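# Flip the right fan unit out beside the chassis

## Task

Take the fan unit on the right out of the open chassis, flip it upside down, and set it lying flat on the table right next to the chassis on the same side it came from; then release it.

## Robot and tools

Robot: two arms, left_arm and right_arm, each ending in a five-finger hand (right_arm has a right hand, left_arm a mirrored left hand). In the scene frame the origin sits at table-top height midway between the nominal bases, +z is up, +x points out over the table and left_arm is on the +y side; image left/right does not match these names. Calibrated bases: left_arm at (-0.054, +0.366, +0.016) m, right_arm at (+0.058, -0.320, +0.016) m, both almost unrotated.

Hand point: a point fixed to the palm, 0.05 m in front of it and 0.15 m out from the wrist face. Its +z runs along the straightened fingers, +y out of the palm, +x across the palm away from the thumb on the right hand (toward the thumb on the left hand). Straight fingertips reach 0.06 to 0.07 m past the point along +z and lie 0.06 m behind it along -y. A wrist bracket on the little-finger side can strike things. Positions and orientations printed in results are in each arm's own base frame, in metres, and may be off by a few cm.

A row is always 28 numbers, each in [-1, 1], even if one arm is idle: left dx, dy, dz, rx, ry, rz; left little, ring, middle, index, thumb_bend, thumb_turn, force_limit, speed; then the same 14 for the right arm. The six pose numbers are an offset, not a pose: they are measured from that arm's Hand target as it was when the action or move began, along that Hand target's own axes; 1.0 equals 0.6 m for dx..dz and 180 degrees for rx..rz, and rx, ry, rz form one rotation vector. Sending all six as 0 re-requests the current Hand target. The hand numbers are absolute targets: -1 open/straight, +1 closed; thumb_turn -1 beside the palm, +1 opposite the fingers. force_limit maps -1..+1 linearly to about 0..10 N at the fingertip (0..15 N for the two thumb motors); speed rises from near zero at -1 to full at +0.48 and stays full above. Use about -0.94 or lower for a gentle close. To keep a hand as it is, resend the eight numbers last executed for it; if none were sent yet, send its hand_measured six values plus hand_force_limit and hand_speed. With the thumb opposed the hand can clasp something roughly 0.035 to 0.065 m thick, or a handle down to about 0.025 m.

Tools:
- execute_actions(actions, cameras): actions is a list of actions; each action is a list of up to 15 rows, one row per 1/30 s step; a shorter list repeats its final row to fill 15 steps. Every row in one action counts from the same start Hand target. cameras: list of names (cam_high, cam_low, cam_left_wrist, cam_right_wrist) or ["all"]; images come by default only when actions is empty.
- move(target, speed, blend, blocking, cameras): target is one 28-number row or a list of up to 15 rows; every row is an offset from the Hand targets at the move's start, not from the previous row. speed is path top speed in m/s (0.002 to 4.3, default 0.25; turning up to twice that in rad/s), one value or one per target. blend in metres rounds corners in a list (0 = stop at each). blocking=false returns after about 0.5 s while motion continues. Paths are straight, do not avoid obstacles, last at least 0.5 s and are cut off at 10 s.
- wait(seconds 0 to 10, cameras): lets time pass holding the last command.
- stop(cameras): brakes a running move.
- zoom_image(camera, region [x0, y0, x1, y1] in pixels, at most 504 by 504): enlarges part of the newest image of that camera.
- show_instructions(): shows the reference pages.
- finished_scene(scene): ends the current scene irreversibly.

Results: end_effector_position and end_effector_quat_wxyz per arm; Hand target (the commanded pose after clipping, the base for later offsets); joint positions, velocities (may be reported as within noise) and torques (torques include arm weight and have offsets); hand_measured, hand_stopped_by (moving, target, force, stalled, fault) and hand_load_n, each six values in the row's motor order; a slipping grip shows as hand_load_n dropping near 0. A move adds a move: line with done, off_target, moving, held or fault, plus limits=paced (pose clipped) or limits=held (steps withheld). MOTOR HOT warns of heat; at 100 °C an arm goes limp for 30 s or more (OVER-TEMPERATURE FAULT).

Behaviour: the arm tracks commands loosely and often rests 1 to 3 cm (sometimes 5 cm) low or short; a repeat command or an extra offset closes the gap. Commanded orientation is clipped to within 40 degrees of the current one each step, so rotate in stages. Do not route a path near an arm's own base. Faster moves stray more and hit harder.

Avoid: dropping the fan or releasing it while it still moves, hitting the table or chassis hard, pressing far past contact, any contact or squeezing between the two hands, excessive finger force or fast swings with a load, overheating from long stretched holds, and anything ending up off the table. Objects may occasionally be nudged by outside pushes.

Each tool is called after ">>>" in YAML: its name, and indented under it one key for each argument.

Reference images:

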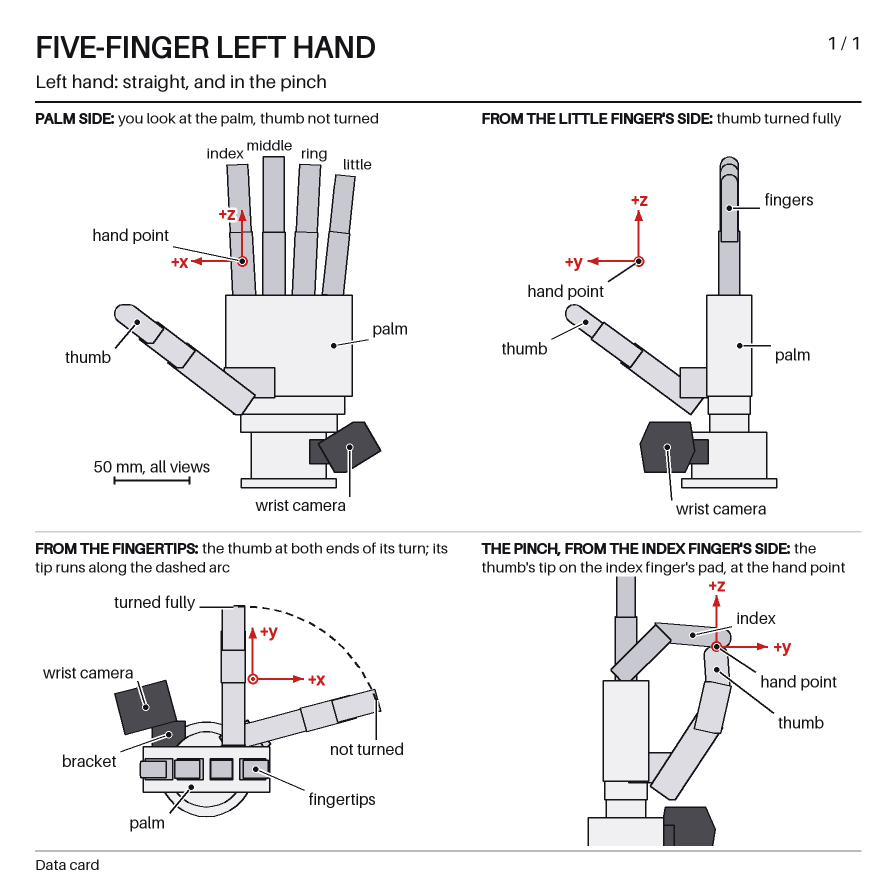

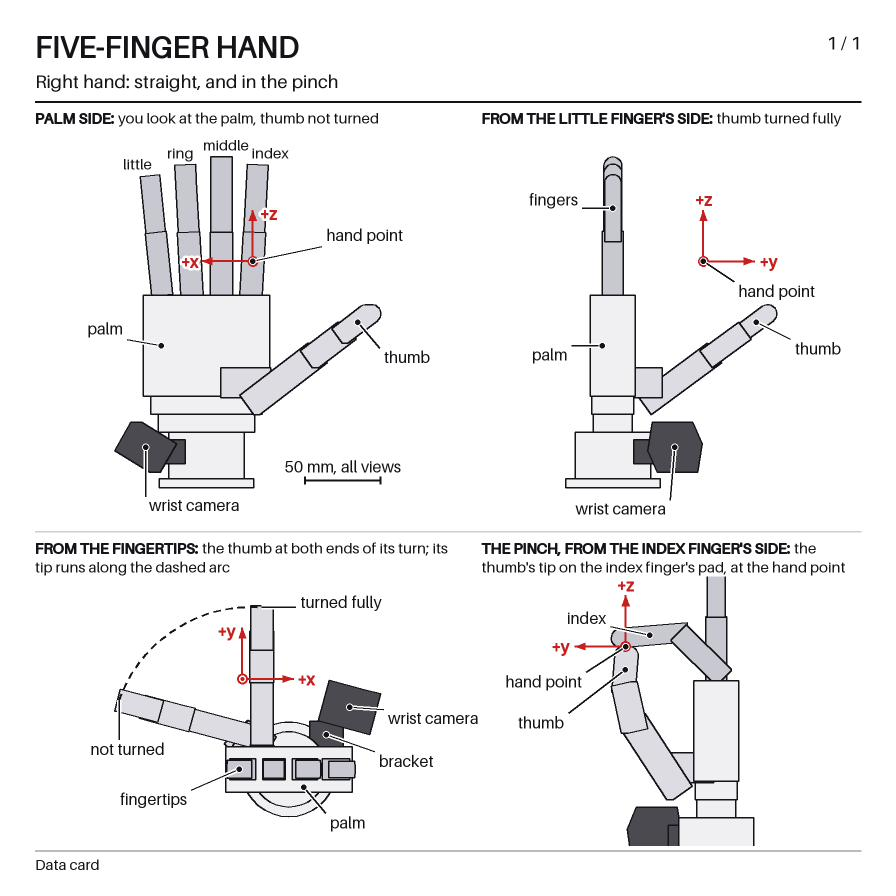

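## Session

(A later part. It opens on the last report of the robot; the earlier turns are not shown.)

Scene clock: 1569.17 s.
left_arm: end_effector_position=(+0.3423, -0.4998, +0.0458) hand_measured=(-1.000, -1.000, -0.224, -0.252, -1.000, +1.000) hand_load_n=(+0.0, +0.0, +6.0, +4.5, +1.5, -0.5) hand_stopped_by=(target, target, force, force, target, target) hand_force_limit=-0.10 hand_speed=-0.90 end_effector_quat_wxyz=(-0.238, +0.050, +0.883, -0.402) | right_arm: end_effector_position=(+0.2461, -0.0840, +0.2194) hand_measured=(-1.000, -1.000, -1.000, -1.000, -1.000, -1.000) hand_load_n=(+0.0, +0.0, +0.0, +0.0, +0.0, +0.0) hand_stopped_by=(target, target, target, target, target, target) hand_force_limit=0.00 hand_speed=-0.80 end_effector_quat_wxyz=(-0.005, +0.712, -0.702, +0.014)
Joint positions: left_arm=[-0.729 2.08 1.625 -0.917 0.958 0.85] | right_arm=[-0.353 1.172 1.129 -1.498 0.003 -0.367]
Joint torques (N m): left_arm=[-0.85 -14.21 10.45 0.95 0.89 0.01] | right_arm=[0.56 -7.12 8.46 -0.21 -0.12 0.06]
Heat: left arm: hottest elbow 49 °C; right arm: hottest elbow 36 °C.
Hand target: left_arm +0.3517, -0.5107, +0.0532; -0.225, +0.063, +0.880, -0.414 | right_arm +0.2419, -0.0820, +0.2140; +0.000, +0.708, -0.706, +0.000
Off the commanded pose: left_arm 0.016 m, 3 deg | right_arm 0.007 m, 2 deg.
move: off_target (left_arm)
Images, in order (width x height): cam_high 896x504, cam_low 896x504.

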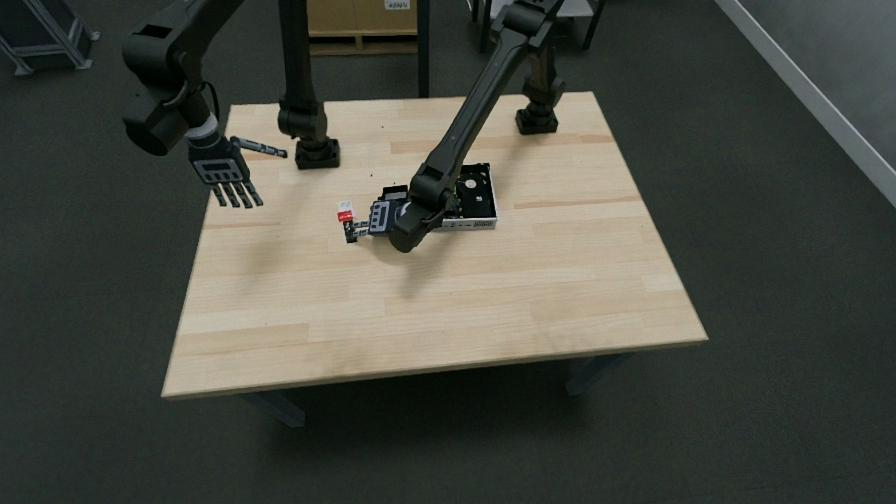

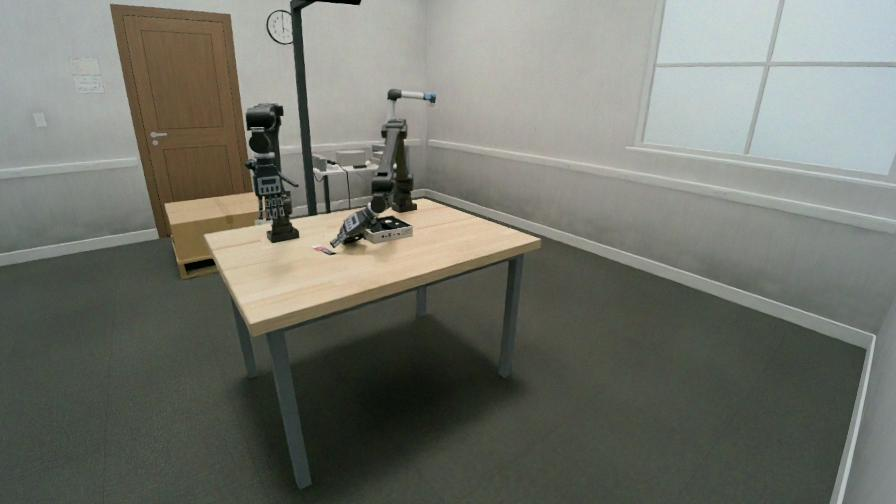

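>>> move:
  target: [-0.0034,0.0076,0.0056,0,0,0,-1,-1,0.1,0.0,-1,1,-0.1,-0.9,0,0,0,0,0,0,-1,-1,-1,-1,-1,-1,0,-0.8]
  speed: 0.04
  cameras: ["cam_high","cam_low"]

>>> zoom_image:
  camera: "cam_low"
  region: [320, 190, 420, 260]

Scene clock: 1577.43 s.
left_arm: end_effector_position=(+0.3434, -0.5011, +0.0435) hand_measured=(-1.000, -1.000, -0.224, -0.252, -1.000, +1.000) hand_load_n=(+0.0, +0.0, +6.0, +4.0, +1.5, -0.5) hand_stopped_by=(target, target, force, force, target, target) hand_force_limit=-0.10 hand_speed=-0.90 end_effector_quat_wxyz=(-0.236, +0.051, +0.882, -0.404) | right_arm: end_effector_position=(+0.2461, -0.0840, +0.2194) hand_measured=(-1.000, -1.000, -1.000, -1.000, -1.000, -1.000) hand_load_n=(+0.0, +0.0, +0.0, -0.5, -0.5, +0.0) hand_stopped_by=(target, target, target, target, target, target) hand_force_limit=0.00 hand_speed=-0.80 end_effector_quat_wxyz=(-0.005, +0.712, -0.702, +0.014)
Joint positions: left_arm=[-0.729 2.084 1.625 -0.906 0.96 0.85] | right_arm=[-0.353 1.172 1.129 -1.498 0.003 -0.367]
Joint torques (N m): left_arm=[-0.85 -14.39 10.03 1.09 0.79 0.01] | right_arm=[0.85 -7 8.69 -0.14 -0.14 0.02]
Heat: left arm: hottest elbow 49 °C; right arm: hottest elbow 36 °C.
Hand target: left_arm +0.3517, -0.5107, +0.0473; -0.225, +0.063, +0.880, -0.414 | right_arm +0.2419, -0.0820, +0.2140; +0.000, +0.708, -0.706, +0.000
Off the commanded pose: left_arm 0.013 m, 2 deg | right_arm 0.007 m, 2 deg.
move: off_target (left_arm)
Images, in order (width x height): cam_high 896x504, cam_low 896x504.

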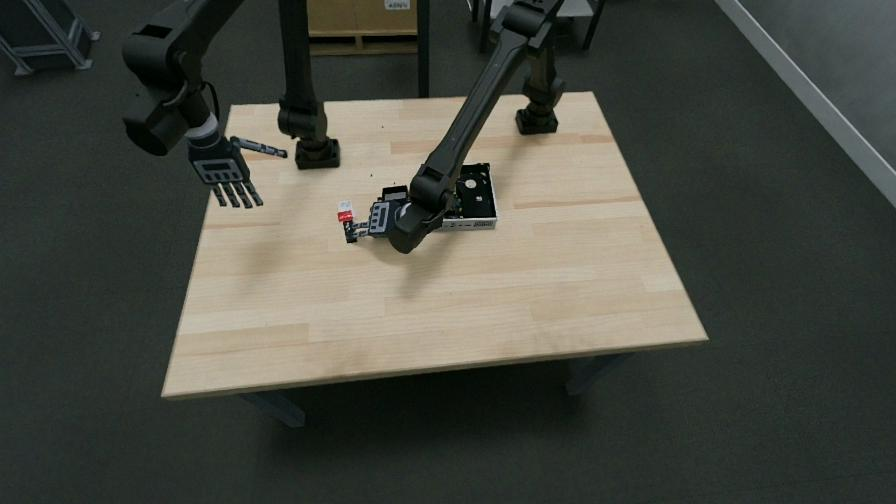

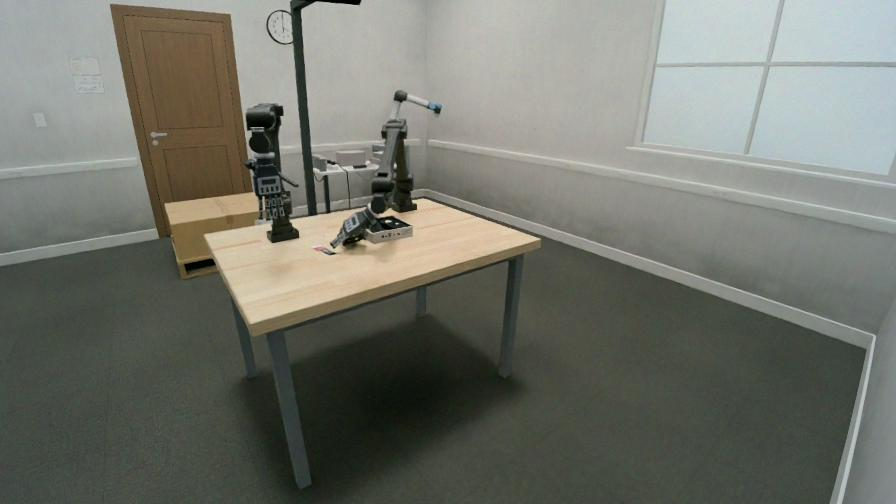

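Scaled by 5.040 from the camera's 896x504 image, which has a finer 1280x720 frame.

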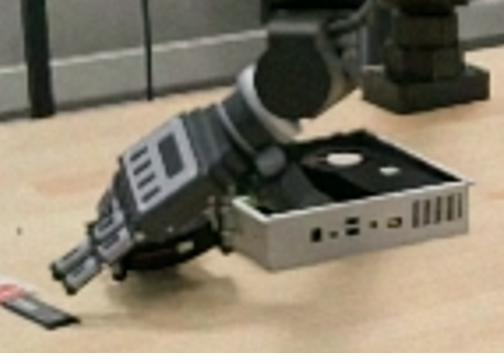

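>>> move:
  target: [-0.0034,0.0076,0.0056,0,0,0,-1,-1,0.1,0.0,-1,1,-0.1,-0.9,0,0,0,0,0,0,-1,-1,-1,-1,-1,-1,0,-0.8]
  speed: 0.04
  cameras: ["cam_high","cam_low"]

>>> zoom_image:
  camera: "cam_low"
  region: [320, 190, 420, 260]

Scene clock: 1581.63 s.
left_arm: end_effector_position=(+0.3449, -0.5025, +0.0387) hand_measured=(-1.000, -1.000, -0.224, -0.252, -1.000, +1.000) hand_load_n=(+0.0, +0.0, +6.5, +3.5, +1.5, -0.5) hand_stopped_by=(target, target, force, force, target, target) hand_force_limit=-0.10 hand_speed=-0.90 end_effector_quat_wxyz=(-0.235, +0.052, +0.882, -0.406) | right_arm: end_effector_position=(+0.2461, -0.0840, +0.2194) hand_measured=(-1.000, -1.000, -1.000, -1.000, -1.000, -1.000) hand_load_n=(+0.0, +0.0, +0.0, +0.0, +0.0, +0.0) hand_stopped_by=(target, target, target, target, target, target) hand_force_limit=0.00 hand_speed=-0.80 end_effector_quat_wxyz=(-0.005, +0.712, -0.702, +0.014)
Joint positions: left_arm=[-0.729 2.092 1.625 -0.893 0.96 0.85] | right_arm=[-0.353 1.172 1.129 -1.498 0.003 -0.367]
Joint torques (N m): left_arm=[-0.91 -14.33 9.58 1.03 0.76 0] | right_arm=[1.03 -6.77 8.58 -0.17 -0.12 0.05]
Heat: left arm: hottest elbow 48 °C; right arm: hottest elbow 36 °C.
Hand target: left_arm +0.3516, -0.5107, +0.0412; -0.225, +0.063, +0.880, -0.414 | right_arm +0.2419, -0.0820, +0.2140; +0.000, +0.708, -0.706, +0.000
Off the commanded pose: left_arm 0.011 m, 2 deg | right_arm 0.007 m, 2 deg.
move: off_target (left_arm)
Images, in order (width x height): cam_high 896x504, cam_low 896x504.

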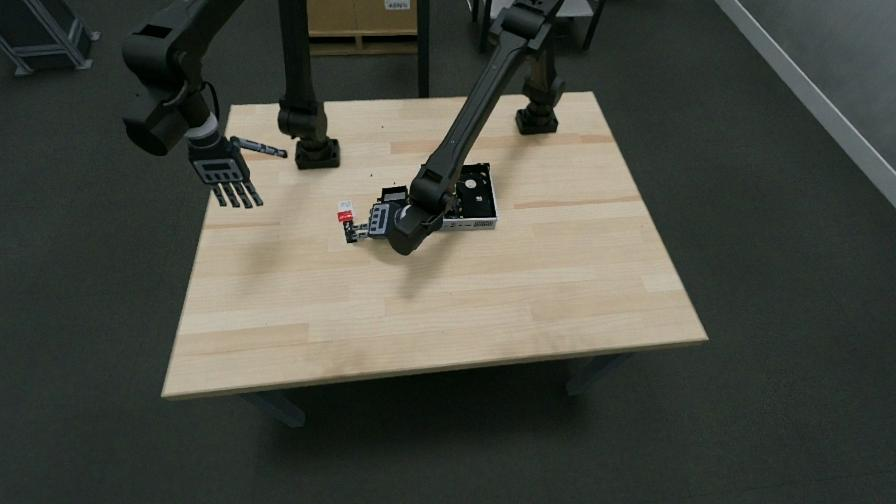

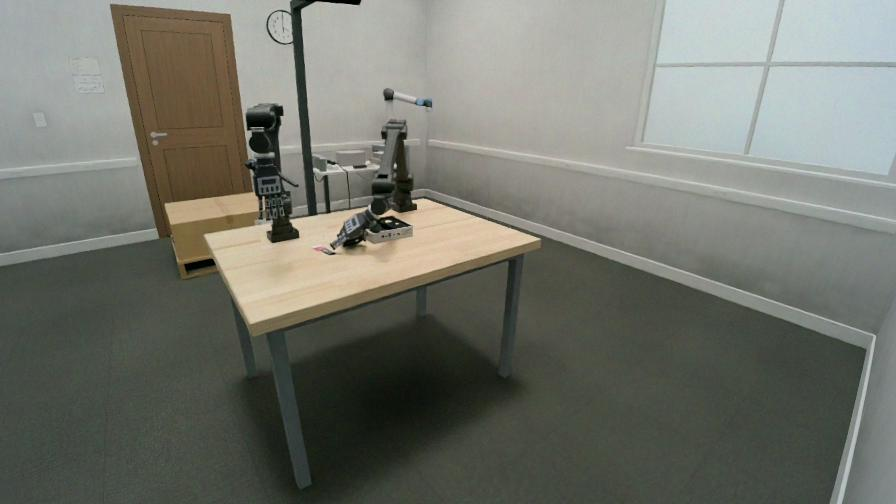

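Scaled by 5.040 from the camera's 896x504 image, which has a finer 1280x720 frame.

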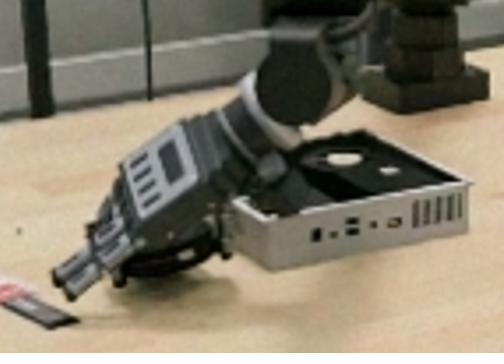

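>>> zoom_image:
  camera: "cam_low"
  region: [330, 220, 380, 255]

>>> move:
  target: [-0.0034,0.0076,0.0056,0,0,0,-1,-1,0.1,0.0,-1,1,-0.1,-0.9,0,0,0,0,0,0,-1,-1,-1,-1,-1,-1,0,-0.8]
  speed: 0.04
  cameras: ["cam_high","cam_low","cam_left_wrist"]

>>> zoom_image:
  camera: "cam_low"
  region: [330, 220, 380, 255]

Scaled by 10.080 from the camera's 896x504 image, which has a finer 1280x720 frame.

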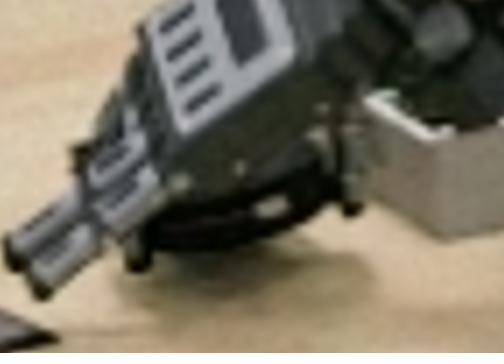

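Scene clock: 1587.40 s.
left_arm: end_effector_position=(+0.3464, -0.5038, +0.0344) hand_measured=(-1.000, -1.000, -0.224, -0.252, -1.000, +1.000) hand_load_n=(+0.0, +0.0, +6.5, +3.0, +1.5, -0.5) hand_stopped_by=(target, target, force, force, target, target) hand_force_limit=-0.10 hand_speed=-0.90 end_effector_quat_wxyz=(-0.233, +0.053, +0.882, -0.407) | right_arm: end_effector_position=(+0.2461, -0.0840, +0.2194) hand_measured=(-1.000, -1.000, -1.000, -1.000, -1.000, -1.000) hand_load_n=(+0.0, +0.0, +0.0, +0.0, -0.5, -0.5) hand_stopped_by=(target, target, target, target, target, target) hand_force_limit=0.00 hand_speed=-0.80 end_effector_quat_wxyz=(-0.005, +0.712, -0.702, +0.014)
Joint positions: left_arm=[-0.729 2.1 1.625 -0.881 0.96 0.85] | right_arm=[-0.353 1.172 1.129 -1.498 0.003 -0.367]
Joint torques (N m): left_arm=[-0.91 -14.15 9.14 1.06 0.77 0] | right_arm=[0.15 -6.59 8.58 -0.28 -0.09 0.03]
Heat: left arm: hottest elbow 48 °C; right arm: hottest elbow 36 °C.
Hand target: left_arm +0.3516, -0.5107, +0.0353; -0.225, +0.063, +0.880, -0.414 | right_arm +0.2419, -0.0820, +0.2140; +0.000, +0.708, -0.706, +0.000
Off the commanded pose: left_arm 0.009 m, 2 deg | right_arm 0.007 m, 2 deg.
move: done
Images, in order (width x height): cam_high 896x504, cam_low 896x504, cam_left_wrist 672x504.

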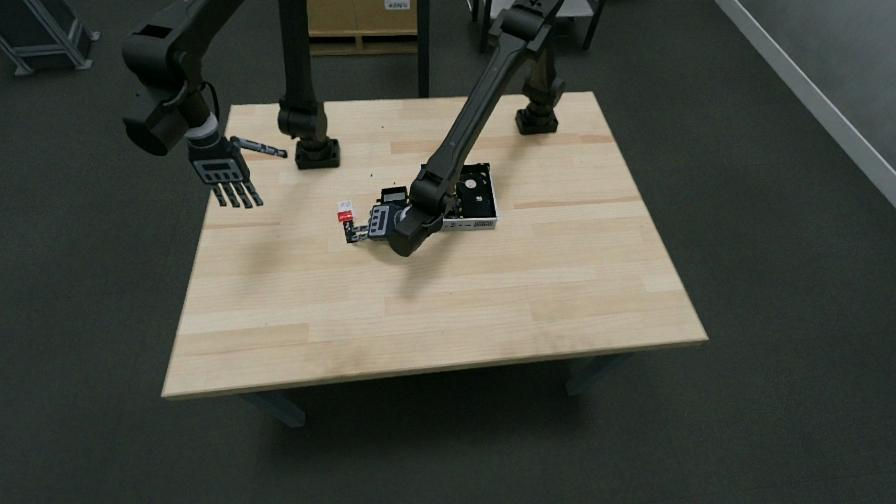

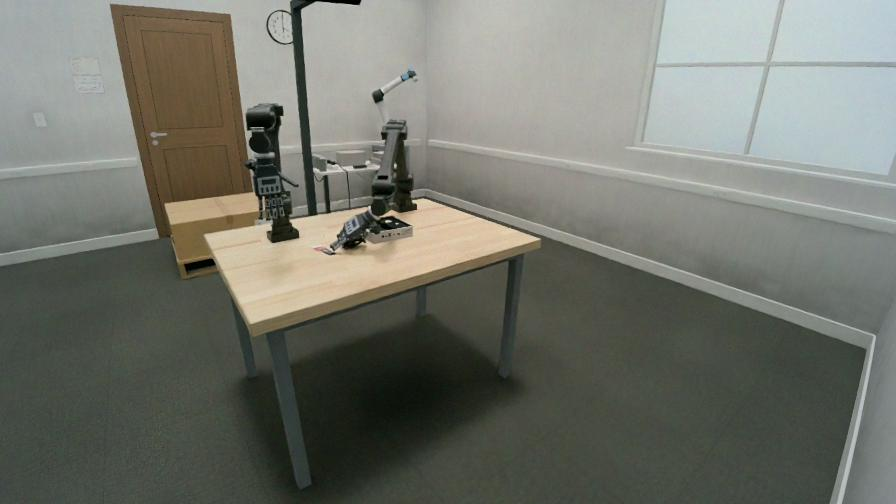

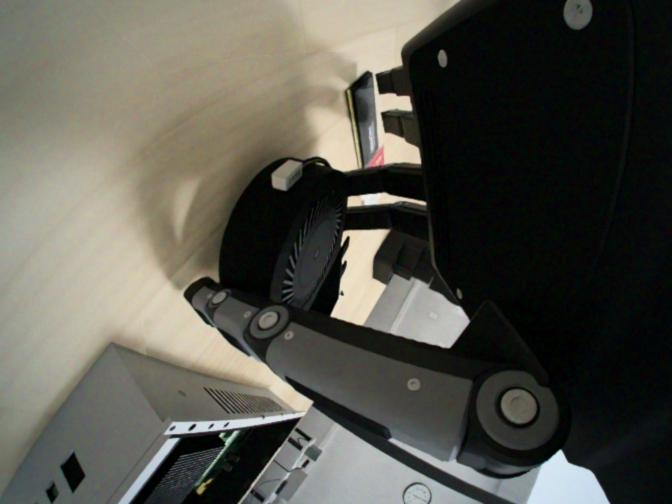

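Scaled by 10.080 from the camera's 896x504 image, which has a finer 1280x720 frame.

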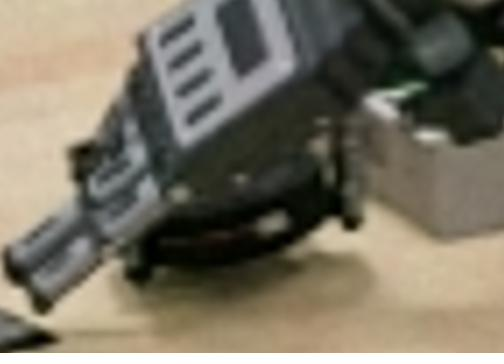

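>>> zoom_image:
  camera: "cam_left_wrist"
  region: [120, 120, 420, 345]

>>> zoom_image:
  camera: "cam_high"
  region: [350, 165, 430, 225]

Scaled by 1.680 from the camera's 672x504 image, which has a finer 960x720 frame.

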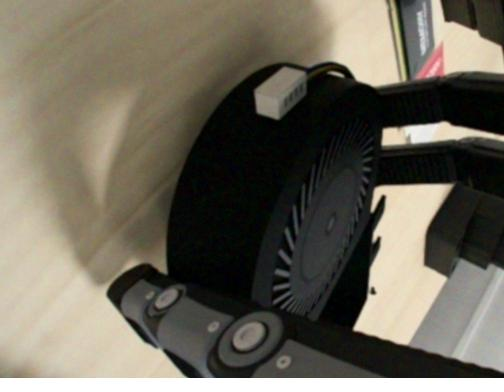

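Scaled by 6.300 from the camera's 896x504 image, which has a finer 1280x720 frame.

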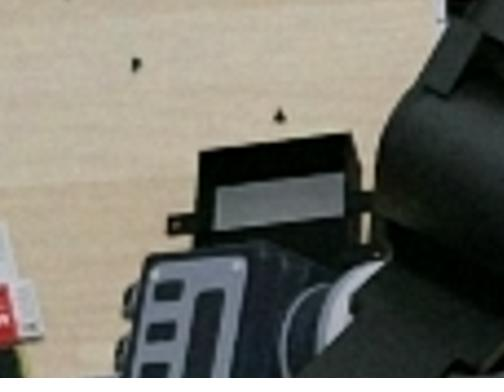

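>>> move:
  target: [-0.0046,0.0101,0.0074,0,0,0,-1,-1,0.1,0.0,-1,1,-0.1,-0.9,0,0,0,0,0,0,-1,-1,-1,-1,-1,-1,0,-0.8]
  speed: 0.04
  cameras: ["cam_high","cam_low","cam_left_wrist"]

>>> zoom_image:
  camera: "cam_low"
  region: [330, 220, 380, 255]

>>> zoom_image:
  camera: "cam_left_wrist"
  region: [120, 120, 420, 345]

>>> zoom_image:
  camera: "cam_high"
  region: [350, 165, 430, 225]

Scene clock: 1620.63 s.
left_arm: end_effector_position=(+0.3479, -0.5056, +0.0319) hand_measured=(-1.000, -1.000, -0.224, -0.252, -1.000, +1.000) hand_load_n=(+0.0, +0.0, +6.5, +2.5, +1.5, -0.5) hand_stopped_by=(target, target, force, force, target, target) hand_force_limit=-0.10 hand_speed=-0.90 end_effector_quat_wxyz=(-0.231, +0.055, +0.881, -0.410) | right_arm: end_effector_position=(+0.2461, -0.0840, +0.2194) hand_measured=(-1.000, -1.000, -1.000, -1.000, -1.000, -1.000) hand_load_n=(+0.0, +0.0, +0.0, +0.0, +0.0, +0.0) hand_stopped_by=(target, target, target, target, target, target) hand_force_limit=0.00 hand_speed=-0.80 end_effector_quat_wxyz=(-0.005, +0.712, -0.702, +0.014)
Joint positions: left_arm=[-0.729 2.104 1.625 -0.868 0.963 0.85] | right_arm=[-0.353 1.172 1.129 -1.498 0.003 -0.367]
Joint torques (N m): left_arm=[-0.85 -14.15 8.62 1.14 0.66 0] | right_arm=[0.79 -6.71 8.51 -0.21 -0.11 0.06]
Heat: left arm: hottest elbow 46 °C; right arm: hottest elbow 36 °C.
Hand target: left_arm +0.3516, -0.5107, +0.0271; -0.225, +0.063, +0.880, -0.414 | right_arm +0.2419, -0.0820, +0.2140; +0.000, +0.708, -0.706, +0.000
Off the commanded pose: left_arm 0.008 m, 1 deg | right_arm 0.007 m, 2 deg.
move: done
Images, in order (width x height): cam_high 896x504, cam_low 896x504, cam_left_wrist 672x504.

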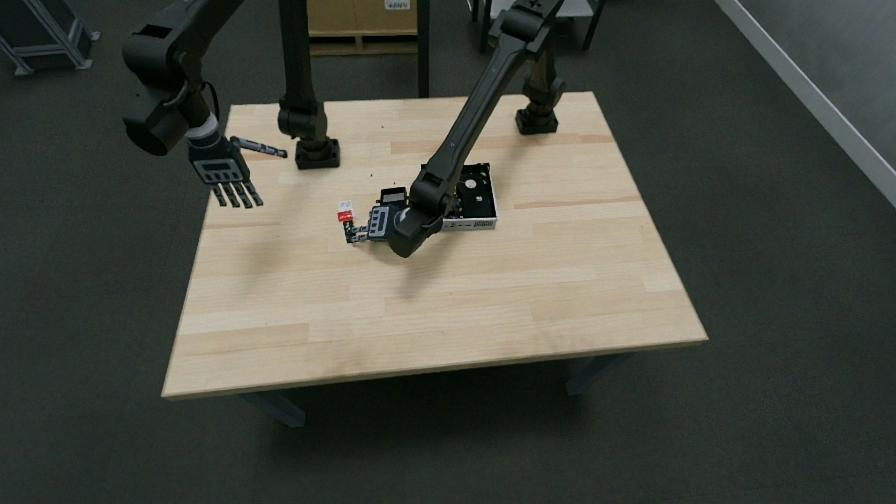

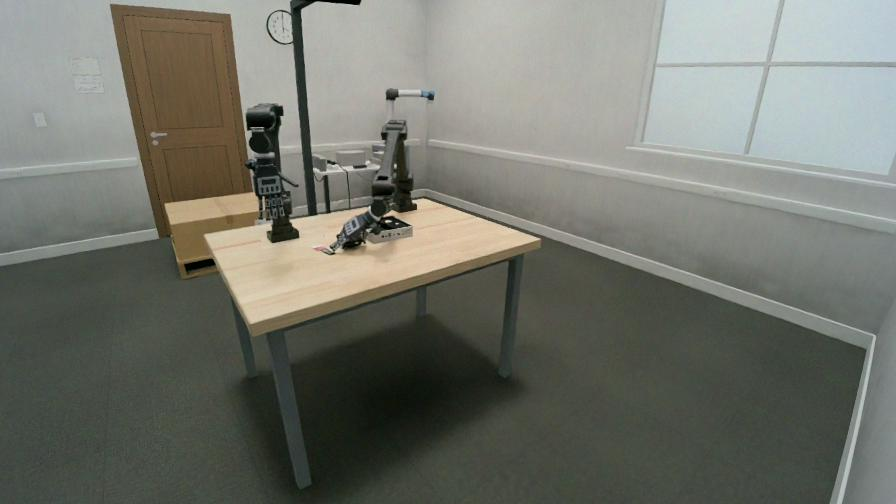

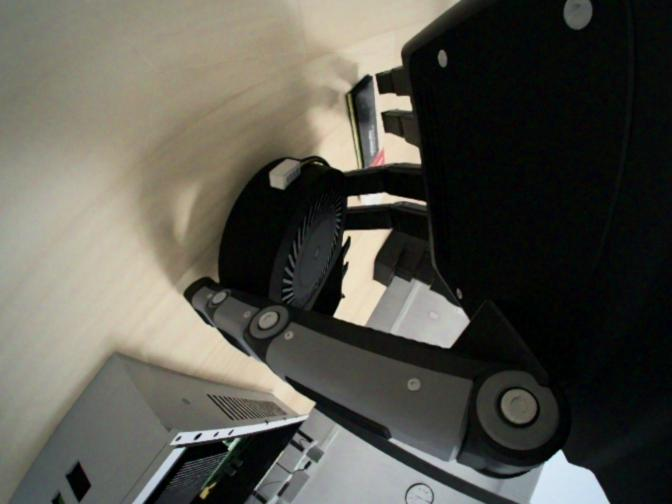

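Scaled by 10.080 from the camera's 896x504 image, which has a finer 1280x720 frame.

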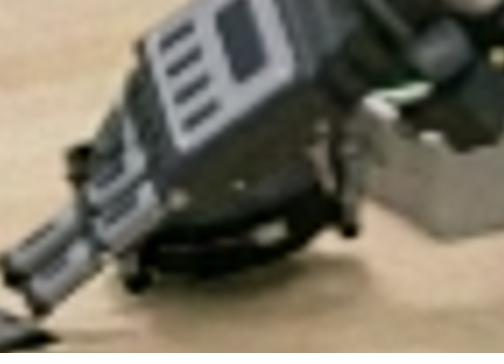

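Scaled by 1.680 from the camera's 672x504 image, which has a finer 960x720 frame.

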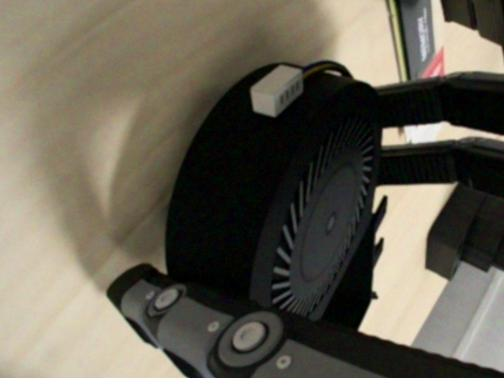

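Scaled by 6.300 from the camera's 896x504 image, which has a finer 1280x720 frame.

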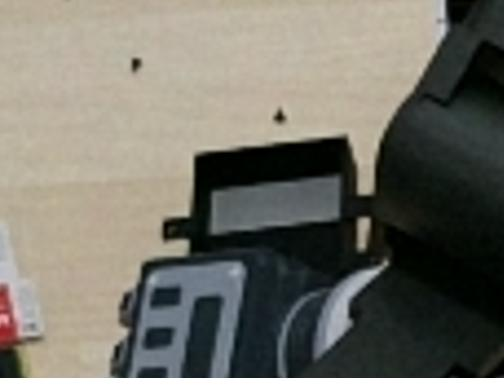

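>>> move:
  target: [-0.0046,0.0101,0.0074,0,0,0,-1,-1,0.1,0.0,-1,1,-0.1,-0.9,0,0,0,0,0,0,-1,-1,-1,-1,-1,-1,0,-0.8]
  speed: 0.04
  cameras: ["cam_high","cam_low","cam_left_wrist"]

>>> zoom_image:
  camera: "cam_low"
  region: [330, 220, 380, 255]

>>> zoom_image:
  camera: "cam_left_wrist"
  region: [120, 120, 420, 345]

>>> zoom_image:
  camera: "cam_high"
  region: [350, 165, 430, 225]

Scene clock: 1628.53 s.
left_arm: end_effector_position=(+0.3493, -0.5077, +0.0310) hand_measured=(-1.000, -1.000, -0.224, -0.252, -1.000, +1.000) hand_load_n=(+0.0, +0.0, +6.0, +3.0, +1.5, -0.5) hand_stopped_by=(target, target, force, force, target, target) hand_force_limit=-0.10 hand_speed=-0.90 end_effector_quat_wxyz=(-0.228, +0.058, +0.879, -0.415) | right_arm: end_effector_position=(+0.2461, -0.0840, +0.2194) hand_measured=(-1.000, -1.000, -1.000, -1.000, -1.000, -1.000) hand_load_n=(+0.0, +0.0, +0.0, +0.0, +0.0, +0.0) hand_stopped_by=(target, target, target, target, target, target) hand_force_limit=0.00 hand_speed=-0.80 end_effector_quat_wxyz=(-0.005, +0.712, -0.702, +0.014)
Joint positions: left_arm=[-0.729 2.106 1.625 -0.855 0.967 0.85] | right_arm=[-0.353 1.172 1.129 -1.498 0.003 -0.367]
Joint torques (N m): left_arm=[-0.85 -13.68 8.09 1.28 0.47 0.01] | right_arm=[0.67 -6.77 8.49 -0.35 -0.11 0.06]
Heat: left arm: hottest elbow 46 °C; right arm: hottest elbow 36 °C.
Hand target: left_arm +0.3516, -0.5107, +0.0191; -0.225, +0.063, +0.880, -0.414 | right_arm +0.2419, -0.0820, +0.2140; +0.000, +0.708, -0.706, +0.000
Off the commanded pose: left_arm 0.013 m, 1 deg | right_arm 0.007 m, 2 deg.
move: off_target (left_arm)
Images, in order (width x height): cam_high 896x504, cam_low 896x504, cam_left_wrist 672x504.

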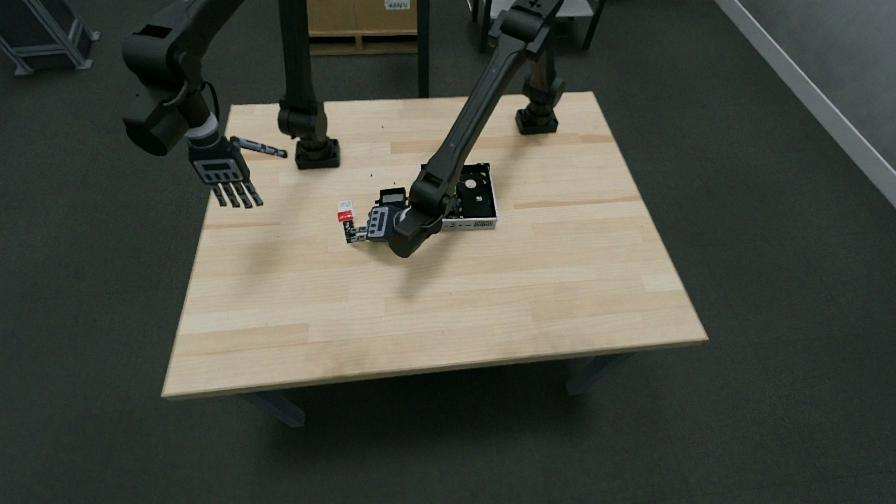

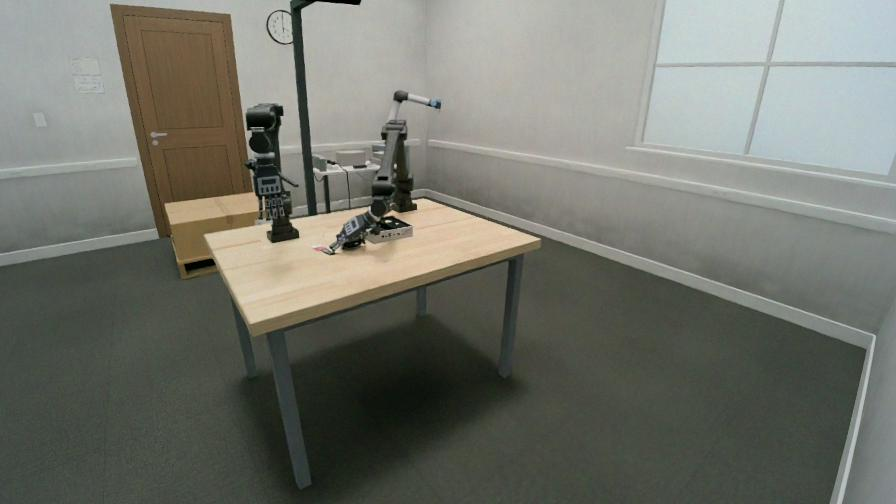

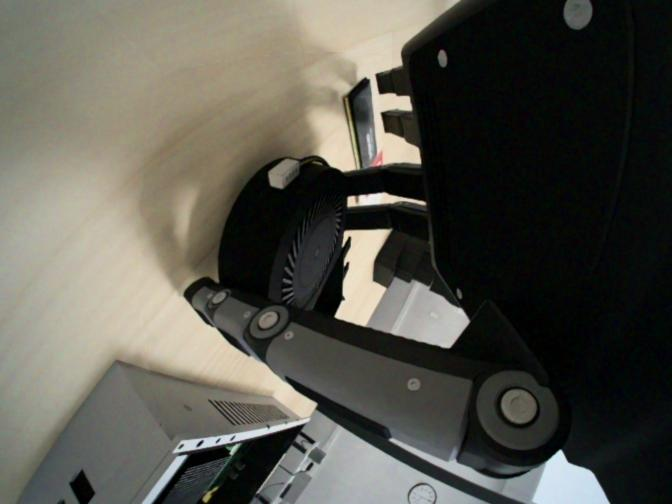

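Scaled by 10.080 from the camera's 896x504 image, which has a finer 1280x720 frame.

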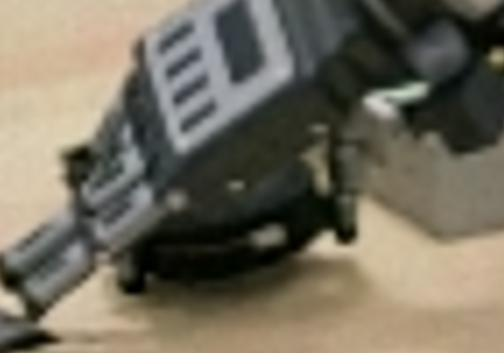

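Scaled by 1.680 from the camera's 672x504 image, which has a finer 960x720 frame.

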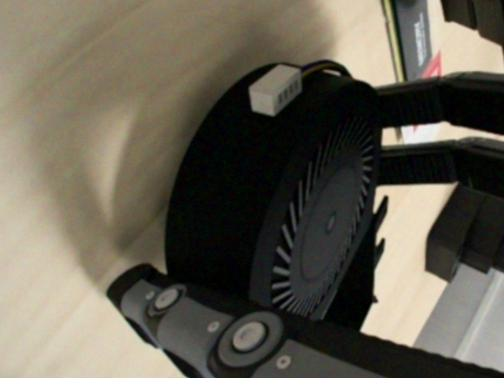

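Scaled by 6.300 from the camera's 896x504 image, which has a finer 1280x720 frame.

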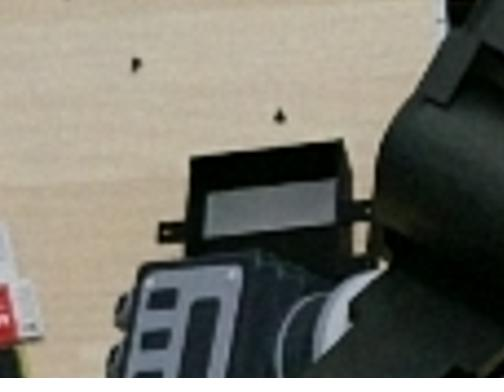

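>>> move:
  target:
    - [0.0034,-0.0076,-0.0056,0,0,0,-1,-1,0.1,0.0,-1,1,-0.1,-0.9,0,0,0,0,0,0,-1,-1,-1,-1,-1,-1,0,-0.8]
    - [0.0034,-0.0076,-0.0056,0,0,0,-1,-1,-0.35,-0.37,-1,1,-0.1,-0.85,0,0,0,0,0,0,-1,-1,-1,-1,-1,-1,0,-0.8]
  speed: 0.05
  cameras: ["cam_high","cam_low","cam_left_wrist"]

>>> zoom_image:
  camera: "cam_low"
  region: [330, 220, 380, 255]

>>> zoom_image:
  camera: "cam_left_wrist"
  region: [120, 120, 420, 345]

>>> zoom_image:
  camera: "cam_high"
  region: [350, 165, 430, 225]

Scene clock: 1656.40 s.
left_arm: end_effector_position=(+0.3495, -0.5075, +0.0308) hand_measured=(-1.000, -1.000, -0.350, -0.370, -1.000, +1.000) hand_load_n=(+0.0, +0.0, -0.5, +0.0, +0.0, +0.0) hand_stopped_by=(target, target, target, target, target, target) hand_force_limit=-0.10 hand_speed=-0.85 end_effector_quat_wxyz=(-0.228, +0.058, +0.879, -0.414) | right_arm: end_effector_position=(+0.2461, -0.0840, +0.2194) hand_measured=(-1.000, -1.000, -1.000, -1.000, -1.000, -1.000) hand_load_n=(+0.0, +0.0, +0.0, +0.0, -0.5, +0.0) hand_stopped_by=(target, target, target, target, target, target) hand_force_limit=0.00 hand_speed=-0.80 end_effector_quat_wxyz=(-0.005, +0.712, -0.702, +0.014)
Joint positions: left_arm=[-0.729 2.106 1.625 -0.855 0.965 0.85] | right_arm=[-0.353 1.172 1.129 -1.498 0.003 -0.367]
Joint torques (N m): left_arm=[-0.91 -14.15 8.53 0.85 0.54 0] | right_arm=[1.03 -6.89 8.69 -0.38 -0.1 0.07]
Heat: left arm: hottest elbow 44 °C; right arm: hottest elbow 36 °C.
Hand target: left_arm +0.3516, -0.5107, +0.0251; -0.225, +0.063, +0.880, -0.414 | right_arm +0.2419, -0.0820, +0.2140; +0.000, +0.708, -0.706, +0.000
Off the commanded pose: left_arm 0.007 m, 1 deg | right_arm 0.007 m, 2 deg.
move: done
Images, in order (width x height): cam_high 896x504, cam_low 896x504, cam_left_wrist 672x504.

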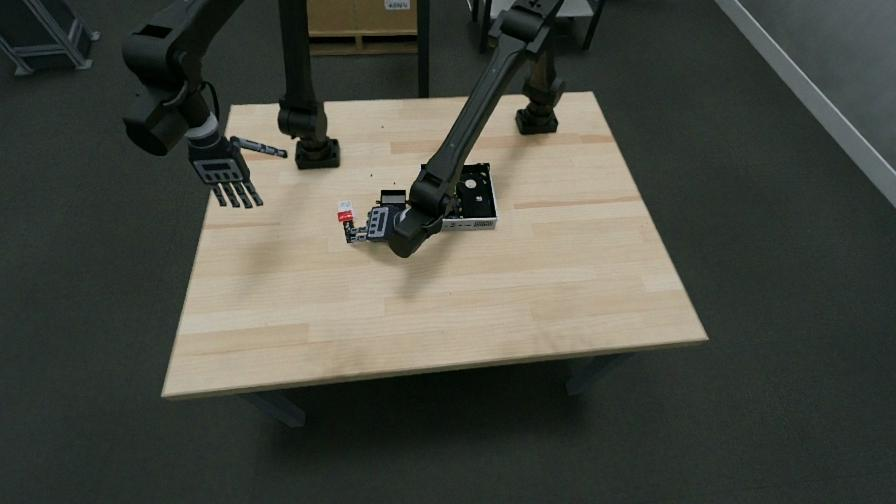

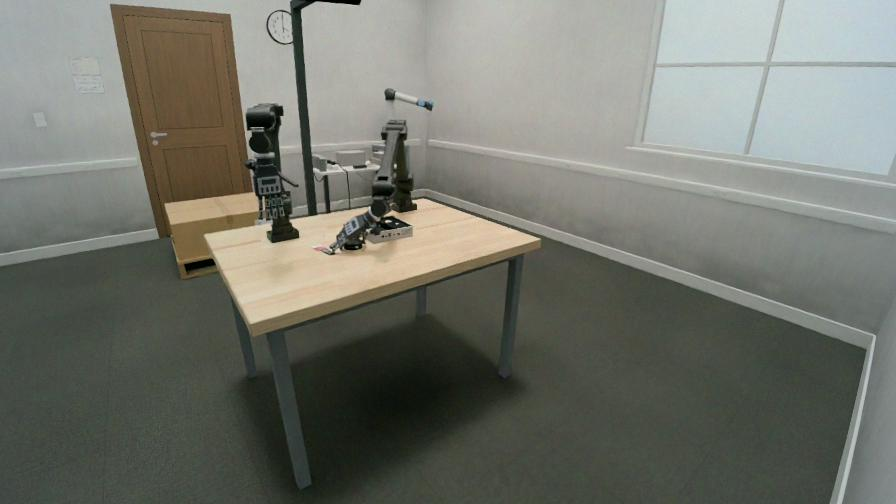

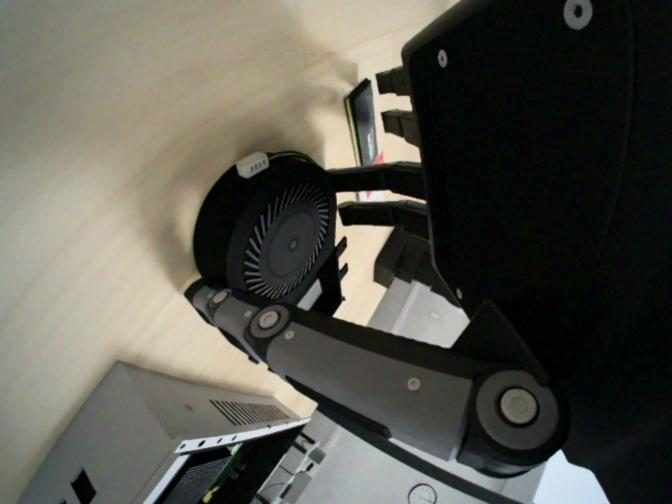

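Scaled by 10.080 from the camera's 896x504 image, which has a finer 1280x720 frame.

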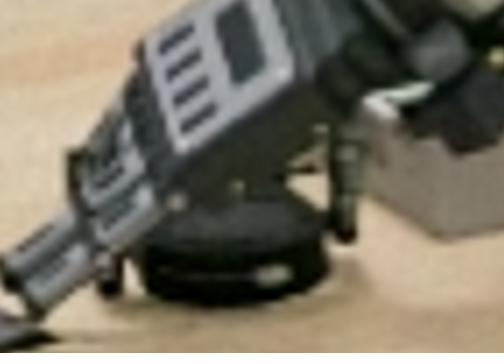

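Scaled by 1.680 from the camera's 672x504 image, which has a finer 960x720 frame.

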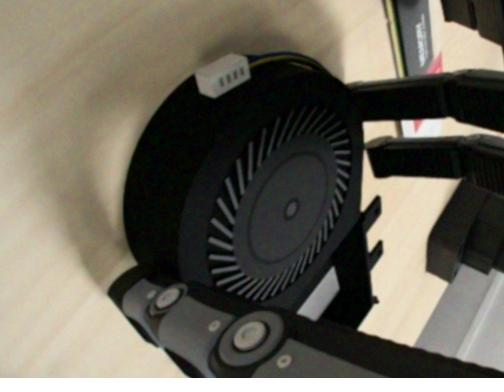

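Scaled by 6.300 from the camera's 896x504 image, which has a finer 1280x720 frame.

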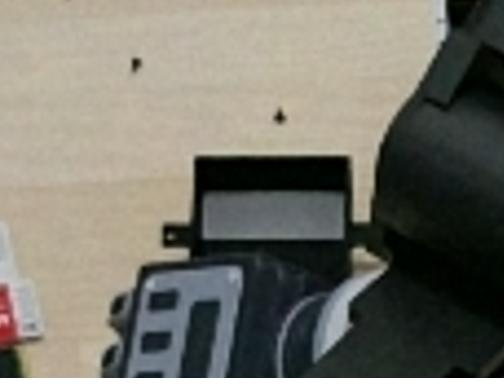

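>>> move:
  target:
    - [0.004,0.0087,-0.0093,0,0,0,-1,-1,-0.35,-0.37,-1,1,-0.1,-0.85,0,0,0,0,0,0,-1,-1,-1,-1,-1,-1,0,-0.8]
    - [0.004,0.0087,-0.0093,0,0,0,-1,-1,-0.7,-0.7,-1,1,-0.1,-0.5,0,0,0,0,0,0,-1,-1,-1,-1,-1,-1,0,-0.8]
    - [0.0212,-0.0292,-0.0371,0,0,0,-1,-1,-0.7,-0.7,-1,1,-0.1,-0.5,0,0,0,0,0,0,-1,-1,-1,-1,-1,-1,0,-0.8]
  speed: 0.06
  cameras: ["cam_high","cam_low","cam_left_wrist"]

>>> zoom_image:
  camera: "cam_left_wrist"
  region: [120, 120, 420, 345]

>>> zoom_image:
  camera: "cam_high"
  region: [350, 165, 430, 225]

Scene clock: 1688.83 s.
left_arm: end_effector_position=(+0.3380, -0.4969, +0.0318) hand_measured=(-1.000, -1.000, -0.700, -0.700, -1.000, +1.000) hand_load_n=(+0.0, +0.0, +0.0, +0.0, +0.0, -0.5) hand_stopped_by=(target, target, target, target, target, target) hand_force_limit=-0.10 hand_speed=-0.50 end_effector_quat_wxyz=(-0.246, +0.049, +0.882, -0.399) | right_arm: end_effector_position=(+0.2461, -0.0840, +0.2194) hand_measured=(-1.000, -1.000, -1.000, -1.000, -1.000, -1.000) hand_load_n=(+0.0, -0.5, +0.0, +0.0, +0.0, +0.0) hand_stopped_by=(target, target, target, target, target, target) hand_force_limit=0.00 hand_speed=-0.80 end_effector_quat_wxyz=(-0.005, +0.712, -0.702, +0.014)
Joint positions: left_arm=[-0.729 2.098 1.611 -0.907 0.966 0.859] | right_arm=[-0.353 1.172 1.129 -1.498 0.003 -0.367]
Joint torques (N m): left_arm=[-0.03 -16.73 10.03 0.35 0.62 0.07] | right_arm=[0.62 -6.71 8.64 -0.29 -0.11 0.06]
Heat: left arm: hottest elbow 44 °C; right arm: hottest elbow 36 °C.
Hand target: left_arm +0.3516, -0.5027, +0.0552; -0.225, +0.063, +0.880, -0.414 | right_arm +0.2419, -0.0820, +0.2140; +0.000, +0.708, -0.706, +0.000
Off the commanded pose: left_arm 0.028 m, 3 deg | right_arm 0.007 m, 2 deg.
move: off_target (left_arm)
Images, in order (width x height): cam_high 896x504, cam_low 896x504, cam_left_wrist 672x504.

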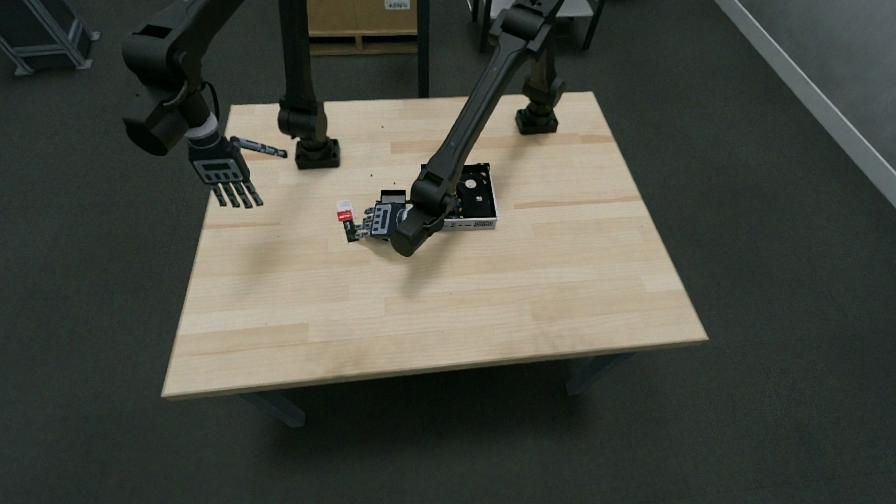

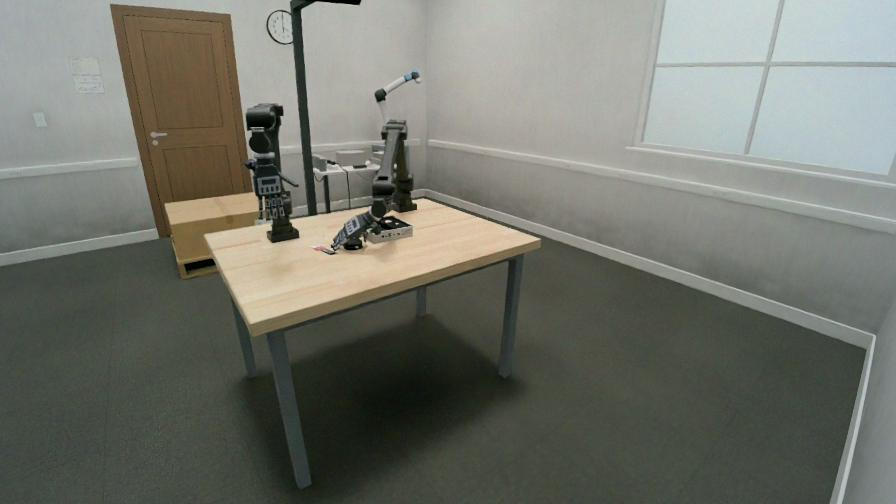

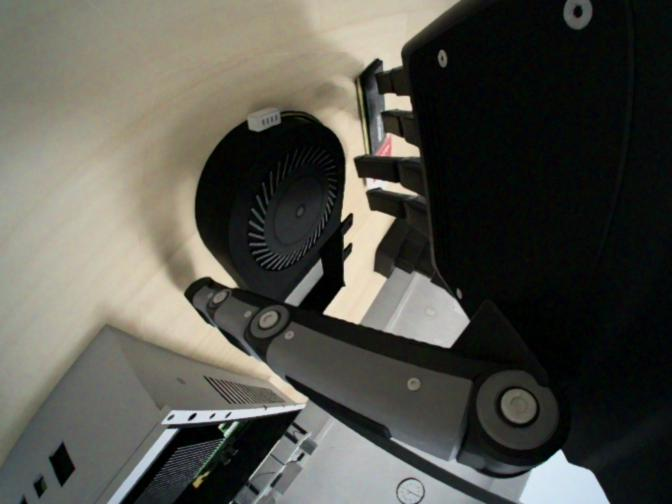

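Scaled by 1.680 from the camera's 672x504 image, which has a finer 960x720 frame.

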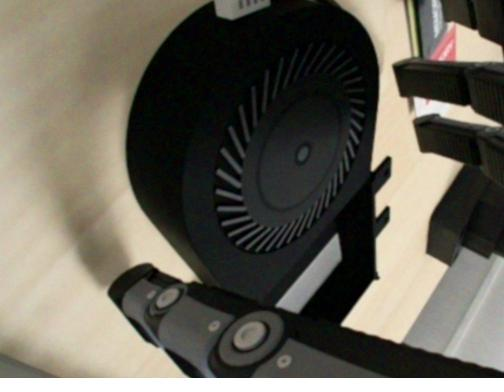

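Scaled by 6.300 from the camera's 896x504 image, which has a finer 1280x720 frame.

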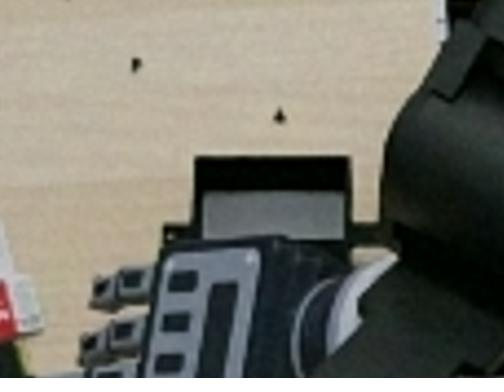

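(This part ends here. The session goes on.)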